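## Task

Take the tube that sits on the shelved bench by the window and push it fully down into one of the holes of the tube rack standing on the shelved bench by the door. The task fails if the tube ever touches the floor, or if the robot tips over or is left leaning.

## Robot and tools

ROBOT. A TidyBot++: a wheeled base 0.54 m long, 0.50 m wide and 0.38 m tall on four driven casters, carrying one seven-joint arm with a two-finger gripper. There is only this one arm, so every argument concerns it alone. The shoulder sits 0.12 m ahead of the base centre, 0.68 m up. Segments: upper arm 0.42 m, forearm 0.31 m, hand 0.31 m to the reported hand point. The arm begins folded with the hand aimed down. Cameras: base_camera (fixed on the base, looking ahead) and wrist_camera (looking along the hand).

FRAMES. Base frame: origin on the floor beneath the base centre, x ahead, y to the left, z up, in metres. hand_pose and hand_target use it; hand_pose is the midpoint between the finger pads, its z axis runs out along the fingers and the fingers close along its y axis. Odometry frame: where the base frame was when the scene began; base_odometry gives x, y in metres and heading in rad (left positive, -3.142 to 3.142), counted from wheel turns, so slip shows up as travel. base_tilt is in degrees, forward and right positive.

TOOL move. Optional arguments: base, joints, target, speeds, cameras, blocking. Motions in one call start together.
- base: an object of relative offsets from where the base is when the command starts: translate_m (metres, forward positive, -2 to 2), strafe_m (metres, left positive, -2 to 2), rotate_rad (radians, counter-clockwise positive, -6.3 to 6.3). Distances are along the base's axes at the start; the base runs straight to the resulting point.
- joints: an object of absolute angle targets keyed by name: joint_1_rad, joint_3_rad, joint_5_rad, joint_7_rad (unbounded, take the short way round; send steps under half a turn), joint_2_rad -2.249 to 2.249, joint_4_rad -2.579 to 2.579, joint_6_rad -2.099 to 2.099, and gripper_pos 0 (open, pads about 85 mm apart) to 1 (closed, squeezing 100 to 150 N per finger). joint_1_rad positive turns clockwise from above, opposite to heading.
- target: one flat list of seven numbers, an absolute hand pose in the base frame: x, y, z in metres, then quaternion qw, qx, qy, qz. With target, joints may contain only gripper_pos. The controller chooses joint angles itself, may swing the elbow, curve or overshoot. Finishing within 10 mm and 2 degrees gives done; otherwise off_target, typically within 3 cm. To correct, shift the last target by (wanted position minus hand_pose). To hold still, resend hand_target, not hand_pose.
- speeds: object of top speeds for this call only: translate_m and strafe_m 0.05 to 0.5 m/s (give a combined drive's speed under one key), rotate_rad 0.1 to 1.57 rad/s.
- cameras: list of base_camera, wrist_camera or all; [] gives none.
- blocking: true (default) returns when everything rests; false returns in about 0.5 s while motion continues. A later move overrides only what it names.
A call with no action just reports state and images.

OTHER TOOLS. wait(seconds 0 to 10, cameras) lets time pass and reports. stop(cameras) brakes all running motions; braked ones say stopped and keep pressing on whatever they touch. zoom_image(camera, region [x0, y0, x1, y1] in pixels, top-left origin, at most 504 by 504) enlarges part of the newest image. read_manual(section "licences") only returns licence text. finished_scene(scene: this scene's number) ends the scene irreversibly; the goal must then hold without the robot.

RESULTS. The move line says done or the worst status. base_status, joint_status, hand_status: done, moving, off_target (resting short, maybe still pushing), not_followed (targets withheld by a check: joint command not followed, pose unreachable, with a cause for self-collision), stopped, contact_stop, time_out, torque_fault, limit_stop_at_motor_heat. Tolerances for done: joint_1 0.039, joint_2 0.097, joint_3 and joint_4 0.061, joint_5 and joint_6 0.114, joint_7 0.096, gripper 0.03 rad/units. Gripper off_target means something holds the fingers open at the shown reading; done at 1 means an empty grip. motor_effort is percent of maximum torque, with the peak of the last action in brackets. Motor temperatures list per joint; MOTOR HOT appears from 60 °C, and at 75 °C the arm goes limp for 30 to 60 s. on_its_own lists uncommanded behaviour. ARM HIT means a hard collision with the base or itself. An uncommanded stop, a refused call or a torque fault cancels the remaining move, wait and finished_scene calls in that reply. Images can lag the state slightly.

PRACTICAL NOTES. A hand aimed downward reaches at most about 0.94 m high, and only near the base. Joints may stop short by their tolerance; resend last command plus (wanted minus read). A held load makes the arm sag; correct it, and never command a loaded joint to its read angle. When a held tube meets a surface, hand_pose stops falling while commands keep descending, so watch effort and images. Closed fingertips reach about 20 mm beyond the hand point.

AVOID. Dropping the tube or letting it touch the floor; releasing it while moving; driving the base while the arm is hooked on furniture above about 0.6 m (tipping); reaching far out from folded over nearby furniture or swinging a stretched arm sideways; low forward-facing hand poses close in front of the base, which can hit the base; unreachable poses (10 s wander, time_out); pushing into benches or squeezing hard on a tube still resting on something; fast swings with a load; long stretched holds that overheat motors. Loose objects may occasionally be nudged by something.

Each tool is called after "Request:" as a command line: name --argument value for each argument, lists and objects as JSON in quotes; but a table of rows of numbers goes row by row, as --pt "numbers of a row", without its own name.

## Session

Request:
move

Request:
move --joints '{"joint_6_rad": 0.35, "gripper_pos": 0}' --cameras '["wrist_camera"]'

Scene clock: 0.00 s.
Motor temperatures (°C): [32 30 25 27 42 32 48]
base_odometry: x=+0.000 y=+0.000 heading=+0.000
base_tilt: forward=-0.6 right=+0.2
base_status: not commanded
joint_positions: joint_1_rad=+0.043 joint_2_rad=-0.347 joint_3_rad=+3.120 joint_4_rad=-2.504 joint_5_rad=-0.031 joint_6_rad=-0.919 joint_7_rad=+1.532 gripper_pos=+0.000
joint_status: not commanded
motor_effort: joint_1_rad=-1 joint_2_rad=-2 joint_3_rad=-1 joint_4_rad=+13 joint_5_rad=+1 joint_6_rad=+1 joint_7_rad=+1
hand_pose: x=+0.2582 y=+0.0052 z=+0.5929 quat_wxyz=(-0.009, +0.999, -0.039, +0.033) (m; base frame)
hand_target: x=+0.2578 y=+0.0052 z=+0.5926 quat_wxyz=(-0.009, +0.999, -0.039, +0.032) (m; base frame)
hand_status: not commanded
pictures: base_camera, wrist_camera
camera_calibration:
wrist_camera: T_world_to_cam=[[-0.0346928, -0.999377, -0.00644346, 0.0186369], [-0.998172, 0.0349687, -0.0492876, 0.348846], [0.0494822, 0.00472176, -0.998764, 0.709882], [0, 0, 0, 1]] pos_world=[0.313729, 0.00307466, 0.726319]

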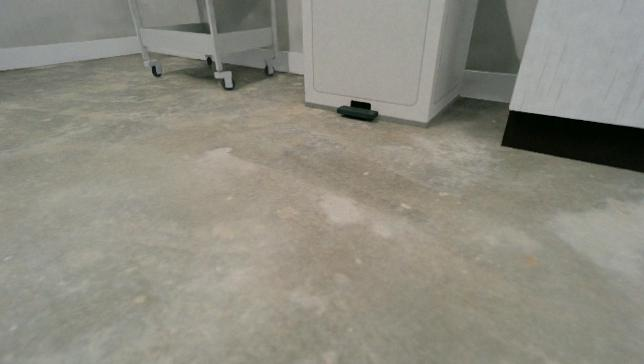

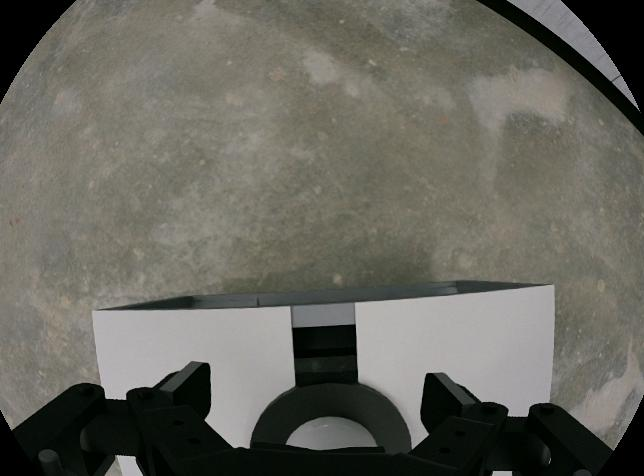

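Scene clock: 1.90 s.
Motor temperatures (°C): [32 30 25 27 42 32 48]
move: done
base_odometry: x=+0.000 y=+0.000 heading=+0.000
base_tilt: forward=-0.6 right=+0.2
base_status: not commanded
joint_positions: joint_1_rad=+0.043 joint_2_rad=-0.347 joint_3_rad=+3.120 joint_4_rad=-2.504 joint_5_rad=-0.031 joint_6_rad=+0.311 joint_7_rad=+1.532 gripper_pos=+0.000
joint_status: all done
motor_effort: joint_1_rad=-1(1) joint_2_rad=-6(6) joint_3_rad=+0(1) joint_4_rad=+17(18) joint_5_rad=+1(2) joint_6_rad=+9(9) joint_7_rad=+0(1)
hand_pose: x=+0.5371 y=-0.0099 z=+0.8187 quat_wxyz=(-0.007, +0.797, -0.037, +0.603) (m; base frame)
hand_target: x=+0.5400 y=-0.0102 z=+0.8299 quat_wxyz=(-0.007, +0.785, -0.036, +0.618) (m; base frame)
hand_status: not commanded
pictures: wrist_camera
camera_calibration:
wrist_camera: T_world_to_cam=[[-0.0488338, -0.998757, -0.0100179, 0.0252275], [-0.286953, 0.0236361, -0.957653, 1.0005], [0.956699, -0.0438911, -0.287751, -0.14815], [0, 0, 0, 1]] pos_world=[0.430063, -0.00495421, 0.915755]

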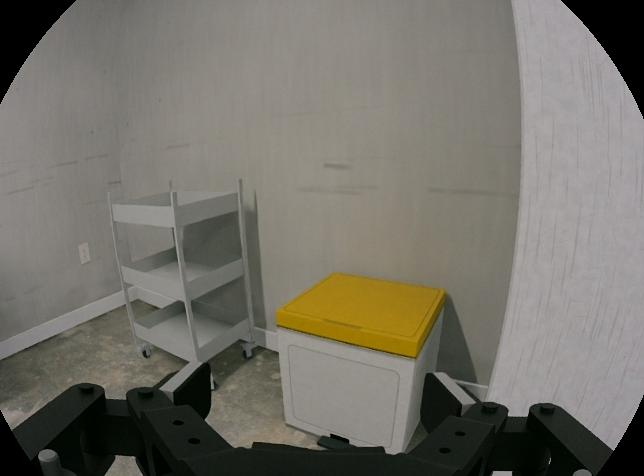

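Request:
move --base '{"rotate_rad": 1.2}' --cameras '["wrist_camera"]'

Request:
move --base '{"rotate_rad": 1.2}' --cameras '["wrist_camera"]'

Request:
move --base '{"rotate_rad": 1.2}' --cameras '["wrist_camera"]'

Request:
move --base '{"rotate_rad": 1.2}' --cameras '["wrist_camera"]'

Scene clock: 4.93 s.
Motor temperatures (°C): [32 30 25 27 42 32 48]
move: done
base_odometry: x=+0.000 y=+0.000 heading=+1.199
base_tilt: forward=-0.6 right=+0.2
base_status: done
joint_positions: joint_1_rad=+0.043 joint_2_rad=-0.347 joint_3_rad=+3.120 joint_4_rad=-2.504 joint_5_rad=-0.031 joint_6_rad=+0.311 joint_7_rad=+1.532 gripper_pos=+0.000
joint_status: not commanded
motor_effort: joint_1_rad=+0(2) joint_2_rad=-6(6) joint_3_rad=+0(2) joint_4_rad=+18(18) joint_5_rad=+1(2) joint_6_rad=+9(9) joint_7_rad=+0(1)
hand_pose: x=+0.5371 y=-0.0099 z=+0.8189 quat_wxyz=(-0.007, +0.797, -0.037, +0.603) (m; base frame)
hand_target: x=+0.5400 y=-0.0102 z=+0.8299 quat_wxyz=(-0.007, +0.785, -0.036, +0.618) (m; base frame)
hand_status: not commanded
pictures: wrist_camera
camera_calibration:
wrist_camera: T_world_to_cam=[[-0.0488393, -0.998756, -0.0100244, 0.0252347], [-0.286312, 0.0236144, -0.957845, 1.00052], [0.956891, -0.0439104, -0.287109, -0.148775], [0, 0, 0, 1]] pos_world=[0.430055, -0.00495624, 0.915884]

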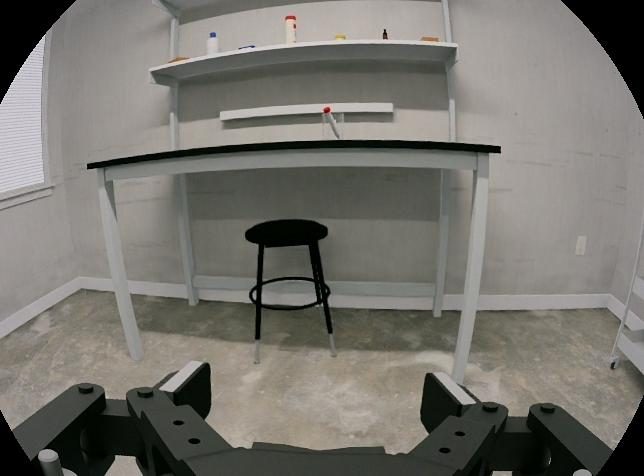

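Scene clock: 6.97 s.
Motor temperatures (°C): [32 30 25 27 42 32 48]
move: done
base_odometry: x=+0.000 y=+0.000 heading=+2.397
base_tilt: forward=-0.6 right=+0.2
base_status: done
joint_positions: joint_1_rad=+0.043 joint_2_rad=-0.347 joint_3_rad=+3.120 joint_4_rad=-2.504 joint_5_rad=-0.031 joint_6_rad=+0.311 joint_7_rad=+1.532 gripper_pos=+0.000
joint_status: not commanded
motor_effort: joint_1_rad=+0(2) joint_2_rad=-6(6) joint_3_rad=+0(2) joint_4_rad=+17(18) joint_5_rad=+1(2) joint_6_rad=+9(9) joint_7_rad=-1(1)
hand_pose: x=+0.5371 y=-0.0099 z=+0.8190 quat_wxyz=(-0.007, +0.797, -0.037, +0.603) (m; base frame)
hand_target: x=+0.5400 y=-0.0102 z=+0.8299 quat_wxyz=(-0.007, +0.785, -0.036, +0.618) (m; base frame)
hand_status: not commanded
pictures: wrist_camera
camera_calibration:
wrist_camera: T_world_to_cam=[[-0.0488398, -0.998756, -0.010025, 0.0252353], [-0.286254, 0.0236125, -0.957863, 1.00052], [0.956908, -0.0439121, -0.287051, -0.148831], [0, 0, 0, 1]] pos_world=[0.430054, -0.00495642, 0.915896]

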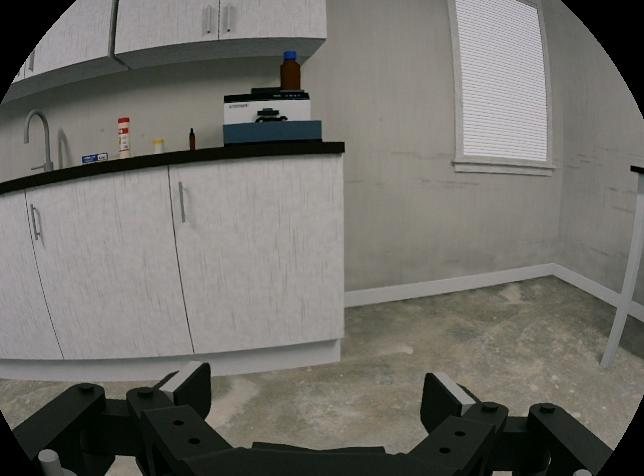

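Scene clock: 9.00 s.
Motor temperatures (°C): [32 30 25 27 42 32 48]
move: done
base_odometry: x=+0.000 y=+0.000 heading=-2.687
base_tilt: forward=-0.6 right=+0.2
base_status: done
joint_positions: joint_1_rad=+0.043 joint_2_rad=-0.347 joint_3_rad=+3.120 joint_4_rad=-2.504 joint_5_rad=-0.031 joint_6_rad=+0.312 joint_7_rad=+1.532 gripper_pos=+0.000
joint_status: not commanded
motor_effort: joint_1_rad=-1(2) joint_2_rad=-5(7) joint_3_rad=+0(2) joint_4_rad=+17(18) joint_5_rad=+1(2) joint_6_rad=+9(9) joint_7_rad=+0(1)
hand_pose: x=+0.5371 y=-0.0099 z=+0.8190 quat_wxyz=(-0.007, +0.796, -0.037, +0.604) (m; base frame)
hand_target: x=+0.5400 y=-0.0102 z=+0.8299 quat_wxyz=(-0.007, +0.785, -0.036, +0.618) (m; base frame)
hand_status: not commanded
pictures: wrist_camera
camera_calibration:
wrist_camera: T_world_to_cam=[[-0.0488408, -0.998756, -0.0100261, 0.0252366], [-0.286137, 0.0236085, -0.957898, 1.00053], [0.956943, -0.0439156, -0.286934, -0.148945], [0, 0, 0, 1]] pos_world=[0.430053, -0.00495679, 0.915919]

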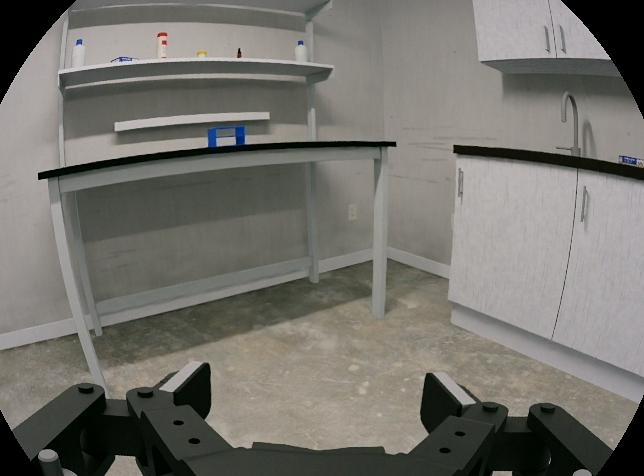

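Scene clock: 11.03 s.
Motor temperatures (°C): [32 30 25 27 42 32 48]
move: done
base_odometry: x=+0.000 y=+0.000 heading=-1.489
base_tilt: forward=-0.6 right=+0.2
base_status: done
joint_positions: joint_1_rad=+0.043 joint_2_rad=-0.347 joint_3_rad=+3.120 joint_4_rad=-2.504 joint_5_rad=-0.031 joint_6_rad=+0.312 joint_7_rad=+1.532 gripper_pos=+0.000
joint_status: not commanded
motor_effort: joint_1_rad=-1(2) joint_2_rad=-6(6) joint_3_rad=+0(2) joint_4_rad=+17(18) joint_5_rad=+1(2) joint_6_rad=+9(9) joint_7_rad=+0(2)
hand_pose: x=+0.5371 y=-0.0099 z=+0.8190 quat_wxyz=(-0.007, +0.796, -0.037, +0.604) (m; base frame)
hand_target: x=+0.5400 y=-0.0102 z=+0.8299 quat_wxyz=(-0.007, +0.785, -0.036, +0.618) (m; base frame)
hand_status: not commanded
pictures: wrist_camera
camera_calibration:
wrist_camera: T_world_to_cam=[[-0.0488418, -0.998756, -0.0100273, 0.0252379], [-0.28602, 0.0236046, -0.957933, 1.00053], [0.956978, -0.0439191, -0.286818, -0.149059], [0, 0, 0, 1]] pos_world=[0.430051, -0.00495716, 0.915943]

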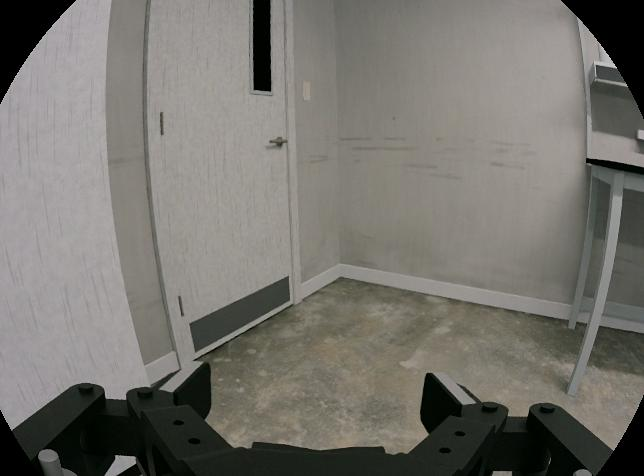

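Request:
move --base '{"rotate_rad": 2.69}' --cameras '["wrist_camera"]'

Request:
zoom_image --camera "wrist_camera" --region '[270, 80, 410, 180]'

Scene clock: 14.37 s.
Motor temperatures (°C): [32 30 25 27 42 32 48]
move: done
base_odometry: x=+0.000 y=+0.000 heading=+1.200
base_tilt: forward=-0.6 right=+0.2
base_status: done
joint_positions: joint_1_rad=+0.043 joint_2_rad=-0.347 joint_3_rad=+3.120 joint_4_rad=-2.504 joint_5_rad=-0.031 joint_6_rad=+0.312 joint_7_rad=+1.532 gripper_pos=+0.000
joint_status: not commanded
motor_effort: joint_1_rad=-1(2) joint_2_rad=-5(7) joint_3_rad=+0(2) joint_4_rad=+17(18) joint_5_rad=+1(2) joint_6_rad=+9(9) joint_7_rad=+0(1)
hand_pose: x=+0.5372 y=-0.0099 z=+0.8191 quat_wxyz=(-0.007, +0.796, -0.037, +0.604) (m; base frame)
hand_target: x=+0.5400 y=-0.0102 z=+0.8299 quat_wxyz=(-0.007, +0.785, -0.036, +0.618) (m; base frame)
hand_status: not commanded
pictures: wrist_camera
camera_calibration:
wrist_camera: T_world_to_cam=[[-0.0488433, -0.998756, -0.0100291, 0.0252398], [-0.285846, 0.0235987, -0.957985, 1.00054], [0.95703, -0.0439244, -0.286643, -0.149229], [0, 0, 0, 1]] pos_world=[0.430049, -0.00495771, 0.915978]

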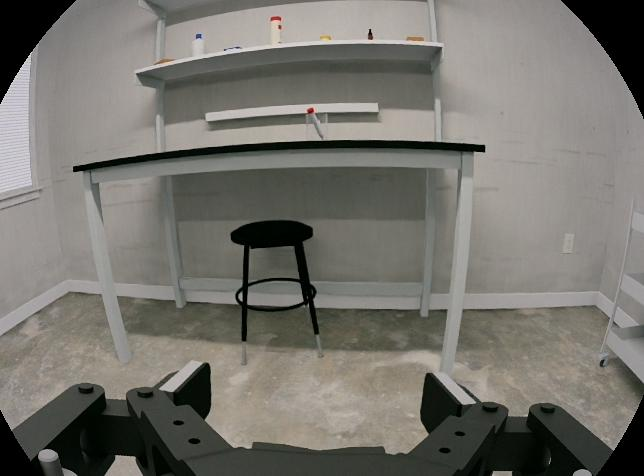

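Scaled by 3.600.

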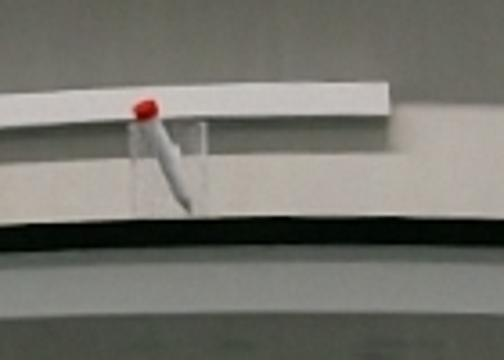

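Request:
move --base '{"translate_m": 1.15}' --joints '{"joint_1_rad": 0, "joint_2_rad": 0, "joint_3_rad": 3.14, "joint_4_rad": -0.785, "joint_5_rad": 0, "joint_6_rad": -1.4, "joint_7_rad": 1.59}'

Scene clock: 19.77 s.
Motor temperatures (°C): [32 30 25 27 42 32 48]
move: done
base_odometry: x=+0.417 y=+1.072 heading=+1.201
base_tilt: forward=-0.6 right=+0.2
base_status: done
joint_positions: joint_1_rad=+0.022 joint_2_rad=-0.007 joint_3_rad=+3.120 joint_4_rad=-0.827 joint_5_rad=-0.030 joint_6_rad=-1.357 joint_7_rad=+1.532 gripper_pos=+0.000
joint_status: all done
motor_effort: joint_1_rad=-1(2) joint_2_rad=-15(18) joint_3_rad=-1(2) joint_4_rad=+16(21) joint_5_rad=+1(2) joint_6_rad=+8(10) joint_7_rad=+0(1)
hand_pose: x=+0.6014 y=+0.0101 z=+1.1396 quat_wxyz=(-0.023, +0.886, -0.014, +0.463) (m; base frame)
hand_target: x=+0.5956 y=+0.0021 z=+1.1455 quat_wxyz=(+0.004, +0.888, +0.009, +0.460) (m; base frame)
hand_status: not commanded
pictures: base_camera, wrist_camera
camera_calibration:
wrist_camera: T_world_to_cam=[[0.0131214, -0.999857, -0.010622, 0.0149733], [-0.583013, 0.000980105, -0.812462, 1.33858], [0.812357, 0.0168534, -0.582917, 0.306021], [0, 0, 0, 1]] pos_world=[0.531613, 0.00850174, 1.26609]

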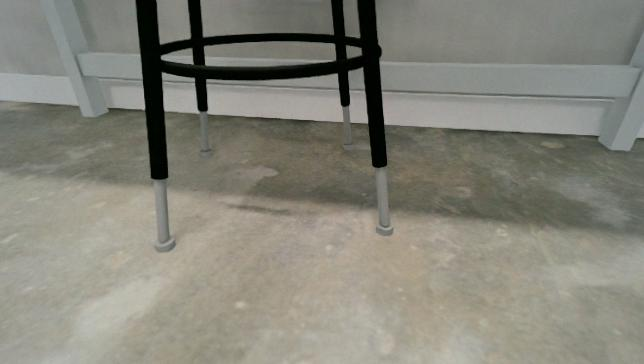

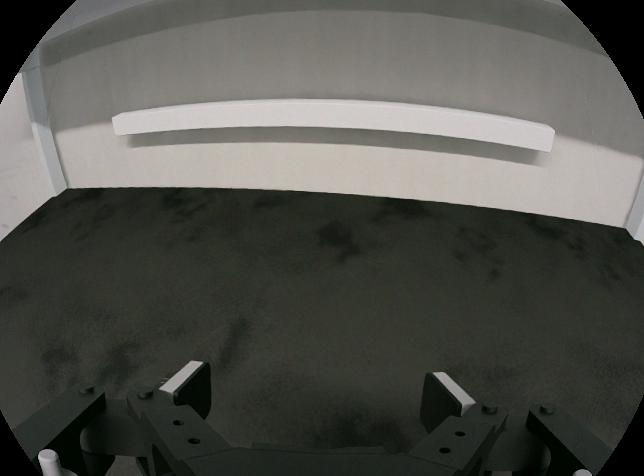

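Request:
move --base '{"translate_m": -0.25}' --joints '{"joint_6_rad": -1.7}'

Scene clock: 22.03 s.
Motor temperatures (°C): [32 30 25 27 42 32 48]
move: done
base_odometry: x=+0.326 y=+0.839 heading=+1.202
base_tilt: forward=-0.7 right=+0.2
base_status: done
joint_positions: joint_1_rad=+0.019 joint_2_rad=-0.007 joint_3_rad=+3.122 joint_4_rad=-0.820 joint_5_rad=-0.028 joint_6_rad=-1.667 joint_7_rad=+1.532 gripper_pos=+0.000
joint_status: all done
motor_effort: joint_1_rad=+0(2) joint_2_rad=-14(20) joint_3_rad=-1(3) joint_4_rad=+15(16) joint_5_rad=+0(2) joint_6_rad=+6(8) joint_7_rad=+0(1)
hand_pose: x=+0.5352 y=+0.0105 z=+1.0731 quat_wxyz=(-0.019, +0.946, -0.012, +0.324) (m; base frame)
hand_target: x=+0.5312 y=+0.0020 z=+1.0784 quat_wxyz=(+0.003, +0.947, +0.010, +0.322) (m; base frame)
hand_status: not commanded
pictures: base_camera, wrist_camera
camera_calibration:
wrist_camera: T_world_to_cam=[[0.0175225, -0.999817, -0.00764211, 0.0100218], [-0.798656, -0.00939781, -0.601714, 1.13533], [0.601532, 0.016647, -0.798675, 0.665496], [0, 0, 0, 1]] pos_world=[0.506249, 0.0096111, 1.21474]

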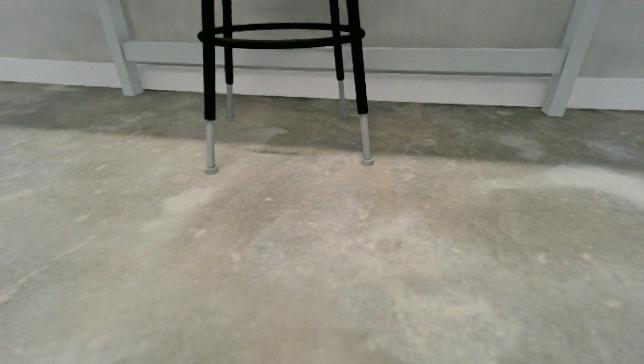

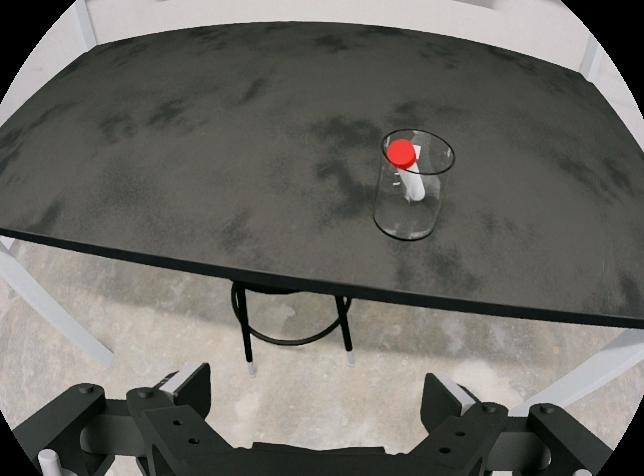

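Request:
zoom_image --camera "wrist_camera" --region '[350, 110, 480, 260]'

Scaled by 3.360.

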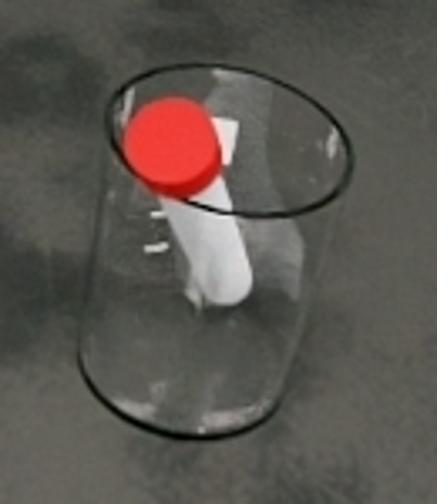

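Request:
move --base '{"translate_m": 0.142, "strafe_m": 0.401, "rotate_rad": -0.645}' --cameras '["wrist_camera"]'

Request:
zoom_image --camera "wrist_camera" --region '[250, 60, 400, 220]'

Scene clock: 31.57 s.
Motor temperatures (°C): [32 30 25 27 42 32 48]
move: done
base_odometry: x=+0.003 y=+1.116 heading=+0.556
base_tilt: forward=-0.6 right=+0.2
base_status: done
joint_positions: joint_1_rad=+0.013 joint_2_rad=-0.007 joint_3_rad=+3.127 joint_4_rad=-0.820 joint_5_rad=-0.026 joint_6_rad=-1.667 joint_7_rad=+1.532 gripper_pos=+0.000
joint_status: not commanded
motor_effort: joint_1_rad=-1(2) joint_2_rad=-14(16) joint_3_rad=+0(2) joint_4_rad=+14(15) joint_5_rad=+1(2) joint_6_rad=+6(6) joint_7_rad=+0(1)
hand_pose: x=+0.5353 y=+0.0103 z=+1.0731 quat_wxyz=(-0.018, +0.946, -0.012, +0.324) (m; base frame)
hand_target: x=+0.5312 y=+0.0020 z=+1.0784 quat_wxyz=(+0.003, +0.947, +0.010, +0.322) (m; base frame)
hand_status: not commanded
pictures: wrist_camera
camera_calibration:
wrist_camera: T_world_to_cam=[[0.0171571, -0.999834, -0.00617638, 0.00842664], [-0.798693, -0.00998883, -0.601655, 1.13537], [0.601494, 0.0152557, -0.798732, 0.665494], [0, 0, 0, 1]] pos_world=[0.506376, 0.00961368, 1.2147]

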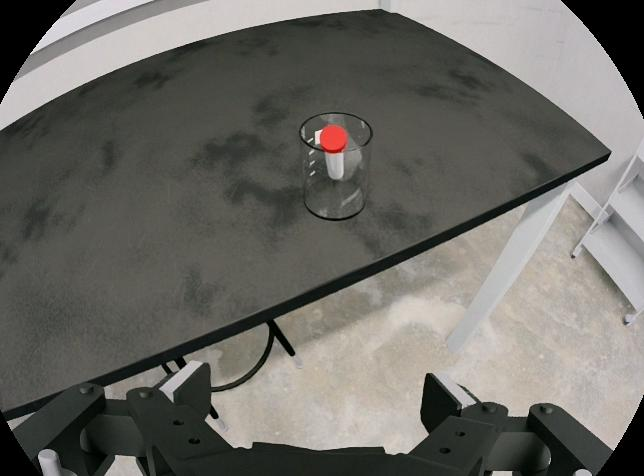

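Scaled by 3.150.

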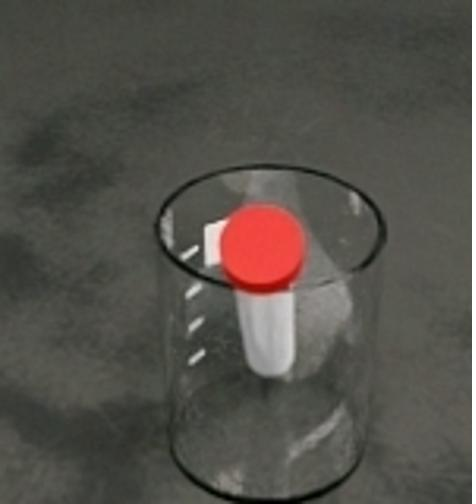

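Request:
move --joints '{"joint_1_rad": 0, "joint_2_rad": -0.247, "joint_3_rad": 3.1416, "joint_4_rad": -1.81, "joint_5_rad": 0, "joint_6_rad": -0.113, "joint_7_rad": -0.1, "gripper_pos": 0.3}' --cameras '[]'

Request:
move --joints '{"joint_1_rad": 0, "joint_2_rad": -0.247, "joint_3_rad": 3.1416, "joint_4_rad": -1.81, "joint_5_rad": 0, "joint_6_rad": -0.113, "joint_7_rad": -1.5708}' --cameras '["wrist_camera"]'

Scene clock: 36.57 s.
Motor temperatures (°C): [32 30 25 27 42 32 48]
move: done
base_odometry: x=+0.003 y=+1.116 heading=+0.556
base_tilt: forward=-0.6 right=+0.2
base_status: not commanded
joint_positions: joint_1_rad=+0.013 joint_2_rad=-0.227 joint_3_rad=+3.127 joint_4_rad=-1.772 joint_5_rad=-0.026 joint_6_rad=-0.156 joint_7_rad=-0.012 gripper_pos=+0.300
joint_status: all done
motor_effort: joint_1_rad=-1(2) joint_2_rad=-12(16) joint_3_rad=-1(2) joint_4_rad=+20(21) joint_5_rad=+1(2) joint_6_rad=+9(10) joint_7_rad=+0(2)
hand_pose: x=+0.6470 y=+0.0049 z=+1.0593 quat_wxyz=(-0.476, +0.524, -0.539, +0.457) (m; base frame)
hand_target: x=+0.6401 y=+0.0013 z=+1.0595 quat_wxyz=(-0.496, +0.499, -0.551, +0.449) (m; base frame)
hand_status: not commanded
pictures: none
No camera images: "cameras" was empty.

Scene clock: 38.60 s.
Motor temperatures (°C): [32 30 25 27 42 32 48]
move: done
base_odometry: x=+0.003 y=+1.116 heading=+0.556
base_tilt: forward=-0.6 right=+0.2
base_status: not commanded
joint_positions: joint_1_rad=+0.013 joint_2_rad=-0.227 joint_3_rad=+3.127 joint_4_rad=-1.772 joint_5_rad=-0.026 joint_6_rad=-0.154 joint_7_rad=-1.484 gripper_pos=+0.300
joint_status: all done
motor_effort: joint_1_rad=+0(2) joint_2_rad=-12(13) joint_3_rad=-1(2) joint_4_rad=+20(21) joint_5_rad=+1(2) joint_6_rad=+9(10) joint_7_rad=+0(2)
hand_pose: x=+0.6471 y=+0.0049 z=+1.0600 quat_wxyz=(-0.660, +0.026, -0.750, +0.019) (m; base frame)
hand_target: x=+0.6401 y=+0.0013 z=+1.0595 quat_wxyz=(-0.669, +0.000, -0.743, +0.000) (m; base frame)
hand_status: not commanded
pictures: wrist_camera
camera_calibration:
wrist_camera: T_world_to_cam=[[-0.0307493, 0.993898, -0.105929, 0.127936], [0.110619, 0.108712, 0.987899, -1.0572], [0.993387, 0.0186594, -0.113287, -0.392307], [0, 0, 0, 1]] pos_world=[0.510593, -0.00490395, 1.01352]

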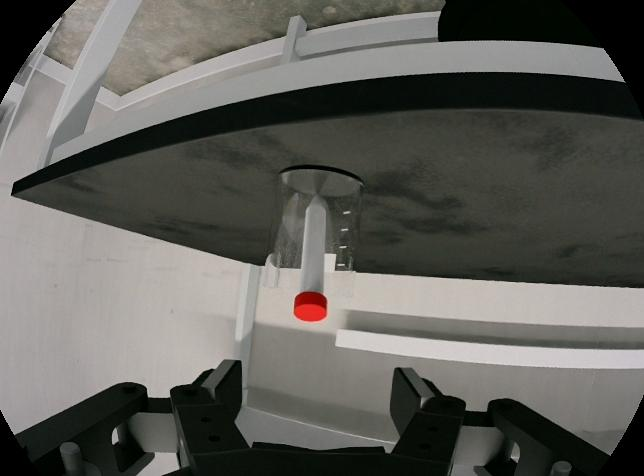

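Request:
move --joints '{"joint_1_rad": -0.013, "joint_2_rad": -0.262, "joint_3_rad": 3.156, "joint_4_rad": -1.96, "joint_5_rad": 0.026, "joint_6_rad": 0.05, "joint_7_rad": -1.658}' --cameras '["wrist_camera"]'

Scene clock: 43.00 s.
Motor temperatures (°C): [32 30 25 27 42 32 48]
move: done
base_odometry: x=+0.003 y=+1.116 heading=+0.556
base_tilt: forward=-0.7 right=+0.2
base_status: not commanded
joint_positions: joint_1_rad=+0.009 joint_2_rad=-0.243 joint_3_rad=+3.134 joint_4_rad=-1.926 joint_5_rad=-0.007 joint_6_rad=+0.008 joint_7_rad=-1.571 gripper_pos=+0.300
joint_status: all done
motor_effort: joint_1_rad=+0(2) joint_2_rad=-11(13) joint_3_rad=-1(1) joint_4_rad=+20(21) joint_5_rad=+1(2) joint_6_rad=+9(10) joint_7_rad=+0(1)
hand_pose: x=+0.6397 y=+0.0012 z=+1.0226 quat_wxyz=(-0.669, -0.002, -0.743, -0.001) (m; base frame)
hand_target: x=+0.6324 y=+0.0000 z=+1.0243 quat_wxyz=(-0.679, -0.024, -0.734, -0.022) (m; base frame)
hand_status: not commanded
pictures: wrist_camera
camera_calibration:
wrist_camera: T_world_to_cam=[[-0.0137934, 0.999179, -0.038105, 0.0472275], [0.0883137, 0.0391771, 0.995322, -1.01224], [0.995997, 0.0103637, -0.0887816, -0.41585], [0, 0, 0, 1]] pos_world=[0.504232, -0.00322232, 0.972386]

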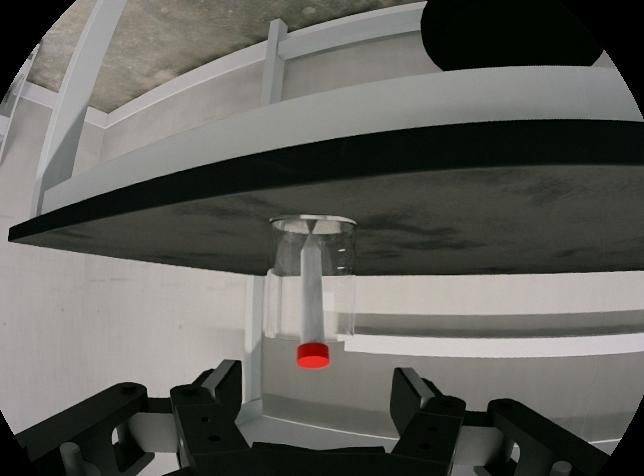

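Request:
move --joints '{"joint_2_rad": -0.262, "joint_4_rad": -1.925, "joint_6_rad": 0.022, "gripper_pos": 0.4}' --cameras '[]'

Request:
move --base '{"translate_m": 0.1, "strafe_m": -0.003}' --speeds '{"translate_m": 0.15}' --cameras '["wrist_camera"]'

Request:
zoom_image --camera "wrist_camera" --region '[210, 200, 430, 450]'

Scene clock: 45.40 s.
Motor temperatures (°C): [32 30 25 27 42 32 48]
move: done
base_odometry: x=+0.003 y=+1.116 heading=+0.556
base_tilt: forward=-0.6 right=+0.2
base_status: not commanded
joint_positions: joint_1_rad=+0.009 joint_2_rad=-0.243 joint_3_rad=+3.134 joint_4_rad=-1.926 joint_5_rad=-0.007 joint_6_rad=+0.009 joint_7_rad=-1.572 gripper_pos=+0.400
joint_status: all done
motor_effort: joint_1_rad=-1(1) joint_2_rad=-12(12) joint_3_rad=-1(1) joint_4_rad=+20(21) joint_5_rad=+1(1) joint_6_rad=+9(10) joint_7_rad=+0(1)
hand_pose: x=+0.6397 y=+0.0012 z=+1.0230 quat_wxyz=(-0.670, -0.003, -0.743, -0.001) (m; base frame)
hand_target: x=+0.6337 y=-0.0003 z=+1.0374 quat_wxyz=(-0.681, -0.024, -0.731, -0.022) (m; base frame)
hand_status: not commanded
pictures: none
No camera images: "cameras" was empty.

Scene clock: 46.67 s.
Motor temperatures (°C): [32 30 25 27 42 32 48]
move: done
base_odometry: x=+0.090 y=+1.167 heading=+0.556
base_tilt: forward=-0.6 right=+0.2
base_status: done
joint_positions: joint_1_rad=+0.008 joint_2_rad=-0.256 joint_3_rad=+3.136 joint_4_rad=-1.926 joint_5_rad=-0.007 joint_6_rad=+0.009 joint_7_rad=-1.572 gripper_pos=+0.400
joint_status: not commanded
motor_effort: joint_1_rad=+0(1) joint_2_rad=-12(14) joint_3_rad=-1(1) joint_4_rad=+20(21) joint_5_rad=+1(1) joint_6_rad=+9(10) joint_7_rad=+0(1)
hand_pose: x=+0.6353 y=+0.0009 z=+1.0297 quat_wxyz=(-0.675, -0.003, -0.738, -0.001) (m; base frame)
hand_target: x=+0.6337 y=-0.0003 z=+1.0374 quat_wxyz=(-0.681, -0.024, -0.731, -0.022) (m; base frame)
hand_status: not commanded
pictures: wrist_camera
camera_calibration:
wrist_camera: T_world_to_cam=[[-0.0127918, 0.999242, -0.0367706, 0.0457408], [0.0741721, 0.0376205, 0.996536, -1.01117], [0.997163, 0.0100201, -0.0745971, -0.42621], [0, 0, 0, 1]] pos_world=[0.500587, -0.00339466, 0.977556]

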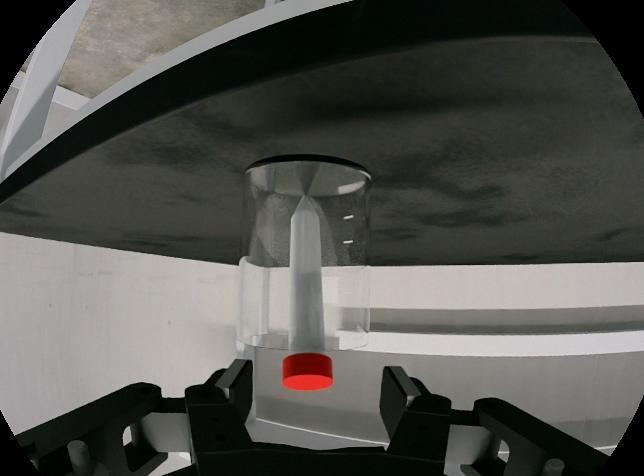

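Scaled by 2.016.

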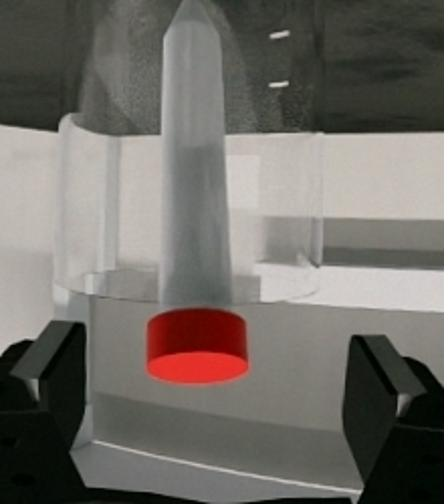

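Request:
move --joints '{"joint_2_rad": -0.251, "joint_4_rad": -1.882, "joint_6_rad": -0.025}' --base '{"strafe_m": -0.004}' --cameras '["wrist_camera"]'

Request:
zoom_image --camera "wrist_camera" --region '[210, 200, 430, 450]'

Scene clock: 50.17 s.
Motor temperatures (°C): [32 30 25 27 42 32 48]
move: done
base_odometry: x=+0.092 y=+1.163 heading=+0.556
base_tilt: forward=-0.6 right=+0.2
base_status: done
joint_positions: joint_1_rad=+0.005 joint_2_rad=-0.256 joint_3_rad=+3.139 joint_4_rad=-1.915 joint_5_rad=-0.007 joint_6_rad=-0.004 joint_7_rad=-1.572 gripper_pos=+0.400
joint_status: all done
motor_effort: joint_1_rad=-1(3) joint_2_rad=-11(13) joint_3_rad=-1(3) joint_4_rad=+20(21) joint_5_rad=+1(1) joint_6_rad=+9(10) joint_7_rad=+0(1)
hand_pose: x=+0.6356 y=+0.0000 z=+1.0326 quat_wxyz=(-0.674, -0.004, -0.739, -0.001) (m; base frame)
hand_target: x=+0.6386 y=-0.0006 z=+1.0440 quat_wxyz=(-0.676, -0.024, -0.736, -0.021) (m; base frame)
hand_status: not commanded
pictures: wrist_camera
camera_calibration:
wrist_camera: T_world_to_cam=[[-0.0116909, 0.9993, -0.0355429, 0.0448237], [0.0759733, 0.0363303, 0.996448, -1.01517], [0.997041, 0.00894901, -0.0763448, -0.424416], [0, 0, 0, 1]] pos_world=[0.500811, -0.00411267, 0.980759]

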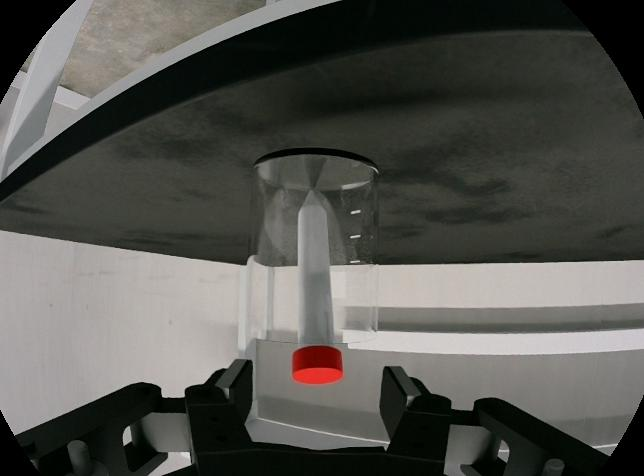

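Scaled by 2.016.

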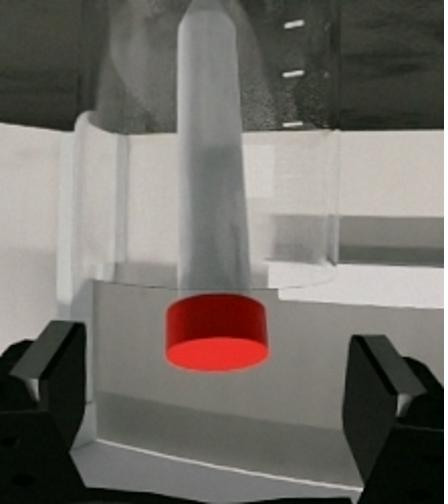

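Request:
move --base '{"translate_m": 0.03}' --speeds '{"translate_m": 0.08}' --cameras '["wrist_camera"]'

Request:
zoom_image --camera "wrist_camera" --region '[210, 200, 430, 450]'

Scene clock: 51.83 s.
Motor temperatures (°C): [32 30 25 27 42 32 48]
move: done
base_odometry: x=+0.118 y=+1.179 heading=+0.556
base_tilt: forward=-0.6 right=+0.2
base_status: done
joint_positions: joint_1_rad=+0.005 joint_2_rad=-0.255 joint_3_rad=+3.140 joint_4_rad=-1.915 joint_5_rad=-0.007 joint_6_rad=-0.004 joint_7_rad=-1.572 gripper_pos=+0.400
joint_status: not commanded
motor_effort: joint_1_rad=-1(1) joint_2_rad=-11(14) joint_3_rad=+0(2) joint_4_rad=+21(21) joint_5_rad=+1(1) joint_6_rad=+9(9) joint_7_rad=+0(1)
hand_pose: x=+0.6360 y=-0.0001 z=+1.0322 quat_wxyz=(-0.674, -0.004, -0.739, -0.001) (m; base frame)
hand_target: x=+0.6386 y=-0.0006 z=+1.0440 quat_wxyz=(-0.676, -0.024, -0.736, -0.021) (m; base frame)
hand_status: not commanded
pictures: wrist_camera
camera_calibration:
wrist_camera: T_world_to_cam=[[-0.0115831, 0.999307, -0.0353775, 0.044674], [0.0769148, 0.0361654, 0.996382, -1.01524], [0.99697, 0.00882018, -0.0772804, -0.423774], [0, 0, 0, 1]] pos_world=[0.501095, -0.00418862, 0.9804]

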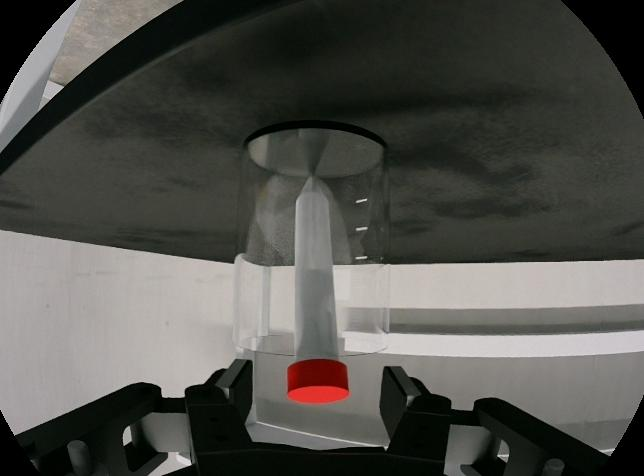

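Scaled by 2.016.

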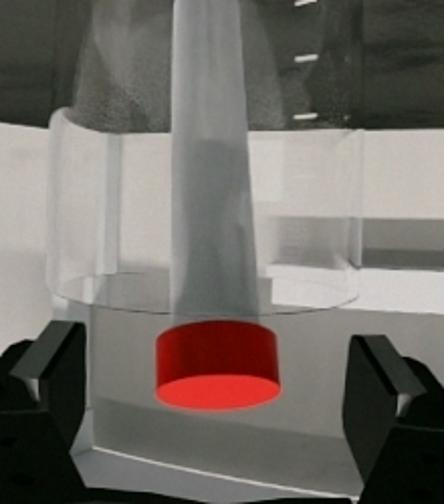

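Request:
move --base '{"translate_m": 0.01}' --speeds '{"translate_m": 0.06}' --cameras '[]'

Request:
move --joints '{"gripper_pos": 0.68}' --cameras '["wrist_camera"]'

Request:
zoom_image --camera "wrist_camera" --region '[210, 200, 430, 450]'

Scene clock: 53.20 s.
Motor temperatures (°C): [32 30 25 27 42 32 48]
move: done
base_odometry: x=+0.127 y=+1.184 heading=+0.556
base_tilt: forward=-0.6 right=+0.2
base_status: done
joint_positions: joint_1_rad=+0.005 joint_2_rad=-0.251 joint_3_rad=+3.140 joint_4_rad=-1.915 joint_5_rad=-0.007 joint_6_rad=-0.004 joint_7_rad=-1.572 gripper_pos=+0.400
joint_status: not commanded
motor_effort: joint_1_rad=-1(2) joint_2_rad=-11(15) joint_3_rad=-1(2) joint_4_rad=+20(21) joint_5_rad=+1(2) joint_6_rad=+9(10) joint_7_rad=+1(1)
hand_pose: x=+0.6374 y=-0.0002 z=+1.0300 quat_wxyz=(-0.672, -0.004, -0.741, -0.001) (m; base frame)
hand_target: x=+0.6386 y=-0.0006 z=+1.0440 quat_wxyz=(-0.676, -0.024, -0.736, -0.021) (m; base frame)
hand_status: not commanded
pictures: none
No camera images: "cameras" was empty.

Scene clock: 53.87 s.
Motor temperatures (°C): [32 30 25 27 42 32 48]
move: done
base_odometry: x=+0.127 y=+1.184 heading=+0.556
base_tilt: forward=-0.6 right=+0.2
base_status: not commanded
joint_positions: joint_1_rad=+0.005 joint_2_rad=-0.251 joint_3_rad=+3.140 joint_4_rad=-1.915 joint_5_rad=-0.007 joint_6_rad=-0.004 joint_7_rad=-1.572 gripper_pos=+0.680
joint_status: all done
motor_effort: joint_1_rad=+0(1) joint_2_rad=-12(12) joint_3_rad=+0(1) joint_4_rad=+20(20) joint_5_rad=+1(2) joint_6_rad=+9(9) joint_7_rad=+0(1)
hand_pose: x=+0.6374 y=-0.0002 z=+1.0300 quat_wxyz=(-0.672, -0.004, -0.741, -0.001) (m; base frame)
hand_target: x=+0.6386 y=-0.0006 z=+1.0440 quat_wxyz=(-0.676, -0.024, -0.736, -0.021) (m; base frame)
hand_status: not commanded
pictures: wrist_camera
camera_calibration:
wrist_camera: T_world_to_cam=[[-0.0116402, 0.999312, -0.035211, 0.0445432], [0.0810456, 0.0360404, 0.996059, -1.01552], [0.996642, 0.0087406, -0.0814094, -0.420922], [0, 0, 0, 1]] pos_world=[0.50233, -0.0042339, 0.978814]

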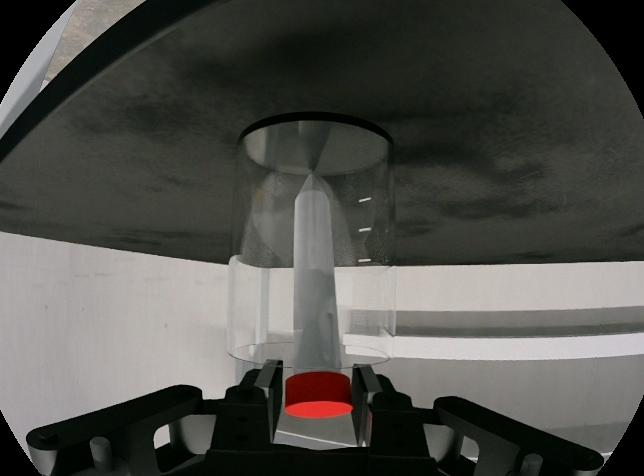

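Scaled by 2.016.

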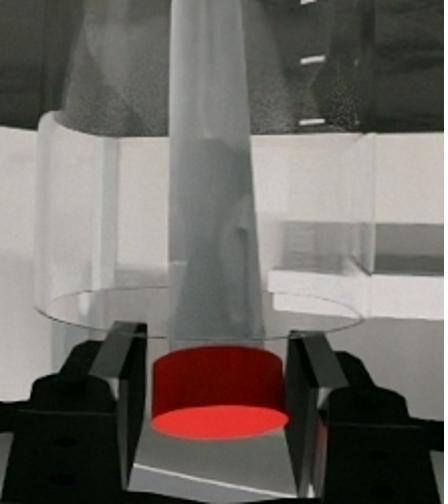

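Request:
move --joints '{"gripper_pos": 0.77}' --cameras '["wrist_camera"]'

Request:
zoom_image --camera "wrist_camera" --region '[210, 200, 430, 450]'

Scene clock: 55.10 s.
Motor temperatures (°C): [32 30 25 27 42 32 48]
move: done
base_odometry: x=+0.127 y=+1.184 heading=+0.556
base_tilt: forward=-0.6 right=+0.2
base_status: not commanded
joint_positions: joint_1_rad=+0.005 joint_2_rad=-0.251 joint_3_rad=+3.140 joint_4_rad=-1.915 joint_5_rad=-0.007 joint_6_rad=-0.004 joint_7_rad=-1.572 gripper_pos=+0.762
joint_status: all done
motor_effort: joint_1_rad=-1(1) joint_2_rad=-12(12) joint_3_rad=-1(1) joint_4_rad=+20(20) joint_5_rad=+1(1) joint_6_rad=+9(9) joint_7_rad=+1(1)
hand_pose: x=+0.6374 y=-0.0002 z=+1.0300 quat_wxyz=(-0.672, -0.004, -0.741, -0.002) (m; base frame)
hand_target: x=+0.6386 y=-0.0006 z=+1.0440 quat_wxyz=(-0.676, -0.024, -0.736, -0.021) (m; base frame)
hand_status: not commanded
pictures: wrist_camera
camera_calibration:
wrist_camera: T_world_to_cam=[[-0.0116343, 0.999314, -0.0351505, 0.0444771], [0.0810457, 0.0359796, 0.996061, -1.01552], [0.996642, 0.00873965, -0.0814087, -0.420923], [0, 0, 0, 1]] pos_world=[0.50233, -0.00423, 0.978814]

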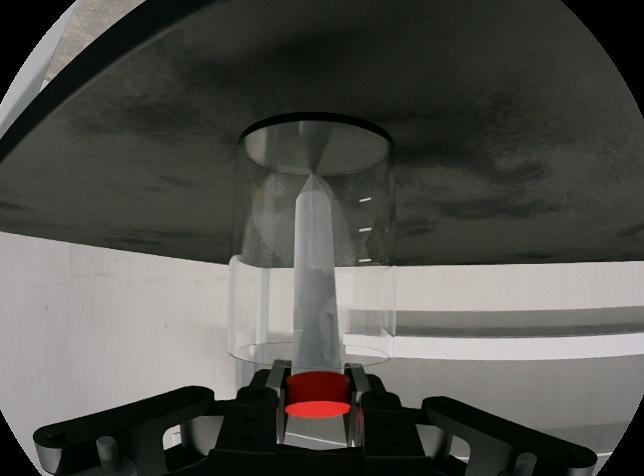

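Scaled by 2.016.

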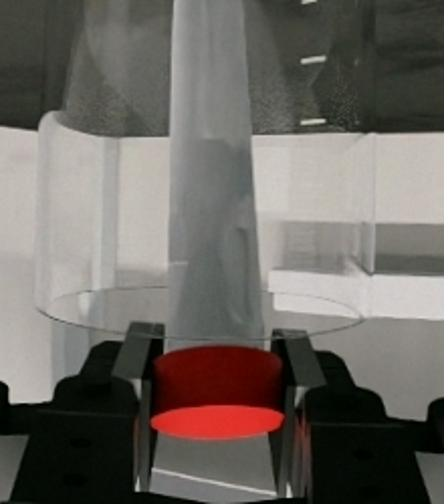

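Request:
move --joints '{"gripper_pos": 0.88}' --cameras '[]'

Request:
move --joints '{"joint_2_rad": -0.25, "joint_4_rad": -1.83, "joint_6_rad": -0.07}' --cameras '["wrist_camera"]'

Scene clock: 55.83 s.
Motor temperatures (°C): [32 30 25 27 42 32 48]
move: off_target
base_odometry: x=+0.127 y=+1.184 heading=+0.556
base_tilt: forward=-0.6 right=+0.2
base_status: not commanded
joint_positions: joint_1_rad=+0.005 joint_2_rad=-0.251 joint_3_rad=+3.140 joint_4_rad=-1.915 joint_5_rad=-0.007 joint_6_rad=-0.004 joint_7_rad=-1.572 gripper_pos=+0.781
joint_status: gripper_pos off_target (ended at +0.781, target +0.880)
motor_effort: joint_1_rad=+0(1) joint_2_rad=-11(12) joint_3_rad=-1(1) joint_4_rad=+20(20) joint_5_rad=+1(1) joint_6_rad=+9(9) joint_7_rad=+0(1)
hand_pose: x=+0.6374 y=-0.0002 z=+1.0300 quat_wxyz=(-0.672, -0.004, -0.741, -0.002) (m; base frame)
hand_target: x=+0.6386 y=-0.0006 z=+1.0440 quat_wxyz=(-0.676, -0.024, -0.736, -0.021) (m; base frame)
hand_status: not commanded
pictures: none
No camera images: "cameras" was empty.

Scene clock: 56.60 s.
Motor temperatures (°C): [32 30 25 27 42 32 48]
move: done
base_odometry: x=+0.127 y=+1.184 heading=+0.556
base_tilt: forward=-0.6 right=+0.2
base_status: not commanded
joint_positions: joint_1_rad=+0.005 joint_2_rad=-0.251 joint_3_rad=+3.140 joint_4_rad=-1.872 joint_5_rad=-0.007 joint_6_rad=-0.035 joint_7_rad=-1.572 gripper_pos=+0.781
joint_status: all done
motor_effort: joint_1_rad=-1(1) joint_2_rad=-11(12) joint_3_rad=-1(1) joint_4_rad=+20(21) joint_5_rad=+1(1) joint_6_rad=+9(10) joint_7_rad=+0(1)
hand_pose: x=+0.6387 y=-0.0001 z=+1.0469 quat_wxyz=(-0.676, -0.004, -0.737, -0.002) (m; base frame)
hand_target: x=+0.6398 y=-0.0011 z=+1.0620 quat_wxyz=(-0.678, -0.025, -0.734, -0.021) (m; base frame)
hand_status: not commanded
pictures: wrist_camera
camera_calibration:
wrist_camera: T_world_to_cam=[[-0.0114336, 0.999313, -0.0352475, 0.0449914], [0.0694485, 0.0359583, 0.996937, -1.02598], [0.99752, 0.00895068, -0.069812, -0.433532], [0, 0, 0, 1]] pos_world=[0.504224, -0.00418769, 0.994156]

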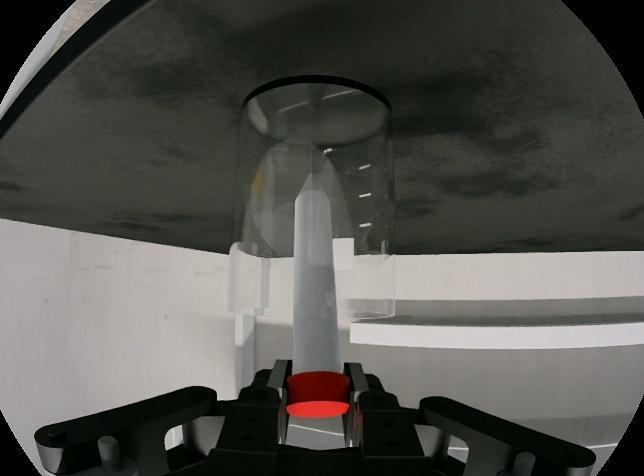

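Request:
move --joints '{"gripper_pos": 1.0}' --cameras '[]'

Request:
move --joints '{"joint_2_rad": -0.22, "joint_4_rad": -1.62, "joint_6_rad": -0.29}' --cameras '["wrist_camera"]'

Request:
move --joints '{"joint_2_rad": -0.2, "joint_4_rad": -1.40, "joint_6_rad": -0.47}' --cameras '["wrist_camera"]'

Scene clock: 58.23 s.
Motor temperatures (°C): [32 30 25 27 42 32 48]
move: off_target
base_odometry: x=+0.127 y=+1.184 heading=+0.556
base_tilt: forward=-0.6 right=+0.2
base_status: not commanded
joint_positions: joint_1_rad=+0.005 joint_2_rad=-0.251 joint_3_rad=+3.140 joint_4_rad=-1.872 joint_5_rad=-0.007 joint_6_rad=-0.035 joint_7_rad=-1.572 gripper_pos=+0.781
joint_status: gripper_pos off_target (ended at +0.781, target +1.000)
motor_effort: joint_1_rad=-1(2) joint_2_rad=-11(12) joint_3_rad=-1(1) joint_4_rad=+20(21) joint_5_rad=+1(1) joint_6_rad=+9(10) joint_7_rad=+0(1)
hand_pose: x=+0.6387 y=-0.0001 z=+1.0469 quat_wxyz=(-0.676, -0.004, -0.737, -0.002) (m; base frame)
hand_target: x=+0.6398 y=-0.0011 z=+1.0620 quat_wxyz=(-0.678, -0.025, -0.734, -0.021) (m; base frame)
hand_status: not commanded
pictures: none
No camera images: "cameras" was empty.

Scene clock: 59.73 s.
Motor temperatures (°C): [32 30 25 27 42 32 48]
move: done
base_odometry: x=+0.127 y=+1.184 heading=+0.556
base_tilt: forward=-0.6 right=+0.2
base_status: not commanded
joint_positions: joint_1_rad=+0.005 joint_2_rad=-0.240 joint_3_rad=+3.140 joint_4_rad=-1.664 joint_5_rad=-0.007 joint_6_rad=-0.245 joint_7_rad=-1.572 gripper_pos=+0.781
joint_status: all done
motor_effort: joint_1_rad=-2(2) joint_2_rad=-12(12) joint_3_rad=-1(1) joint_4_rad=+20(22) joint_5_rad=+1(1) joint_6_rad=+9(10) joint_7_rad=+0(1)
hand_pose: x=+0.6398 y=+0.0003 z=+1.1062 quat_wxyz=(-0.672, -0.004, -0.741, -0.002) (m; base frame)
hand_target: x=+0.6462 y=-0.0029 z=+1.1088 quat_wxyz=(-0.663, -0.027, -0.747, -0.019) (m; base frame)
hand_status: not commanded
pictures: wrist_camera
camera_calibration:
wrist_camera: T_world_to_cam=[[-0.0132919, 0.999295, -0.0351035, 0.047666], [0.0817019, 0.0360746, 0.996004, -1.09195], [0.996568, 0.0103707, -0.0821238, -0.416309], [0, 0, 0, 1]] pos_world=[0.504728, -0.00392333, 1.05507]

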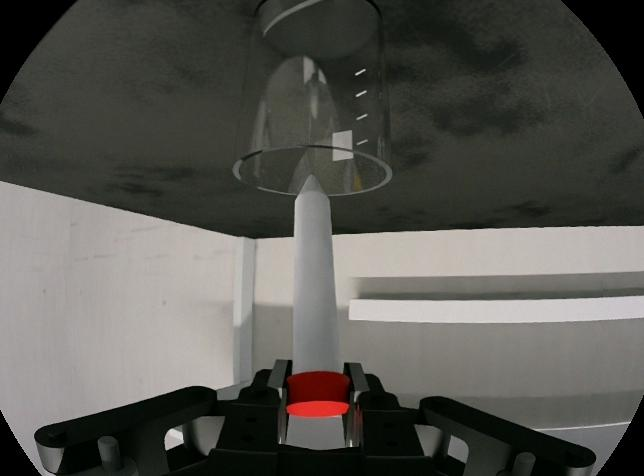

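Scene clock: 61.23 s.
Motor temperatures (°C): [32 30 25 27 42 32 48]
move: done
base_odometry: x=+0.127 y=+1.184 heading=+0.556
base_tilt: forward=-0.6 right=+0.2
base_status: not commanded
joint_positions: joint_1_rad=+0.005 joint_2_rad=-0.219 joint_3_rad=+3.140 joint_4_rad=-1.442 joint_5_rad=-0.007 joint_6_rad=-0.425 joint_7_rad=-1.572 gripper_pos=+0.781
joint_status: all done
motor_effort: joint_1_rad=-1(1) joint_2_rad=-12(13) joint_3_rad=-1(1) joint_4_rad=+20(22) joint_5_rad=+1(1) joint_6_rad=+9(10) joint_7_rad=+0(1)
hand_pose: x=+0.6334 y=+0.0007 z=+1.1757 quat_wxyz=(-0.679, -0.003, -0.734, -0.002) (m; base frame)
hand_target: x=+0.6383 y=-0.0043 z=+1.1773 quat_wxyz=(-0.671, -0.029, -0.741, -0.018) (m; base frame)
hand_status: not commanded
pictures: wrist_camera
camera_calibration:
wrist_camera: T_world_to_cam=[[-0.0137562, 0.999269, -0.035656, 0.0505668], [0.0609797, 0.0364314, 0.997474, -1.14929], [0.998044, 0.0115472, -0.0614363, -0.429413], [0, 0, 0, 1]] pos_world=[0.499352, -0.00370121, 1.1218]

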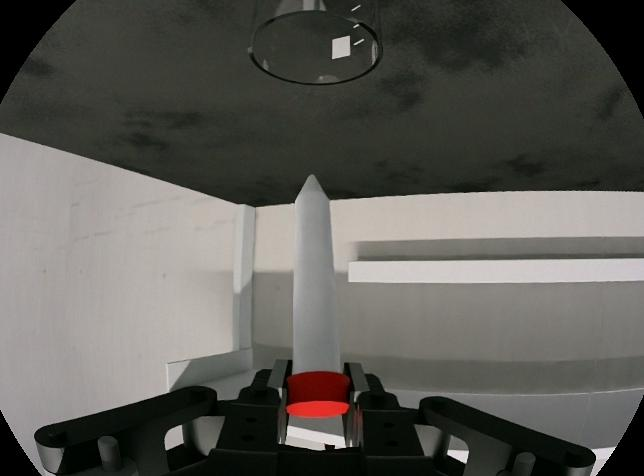

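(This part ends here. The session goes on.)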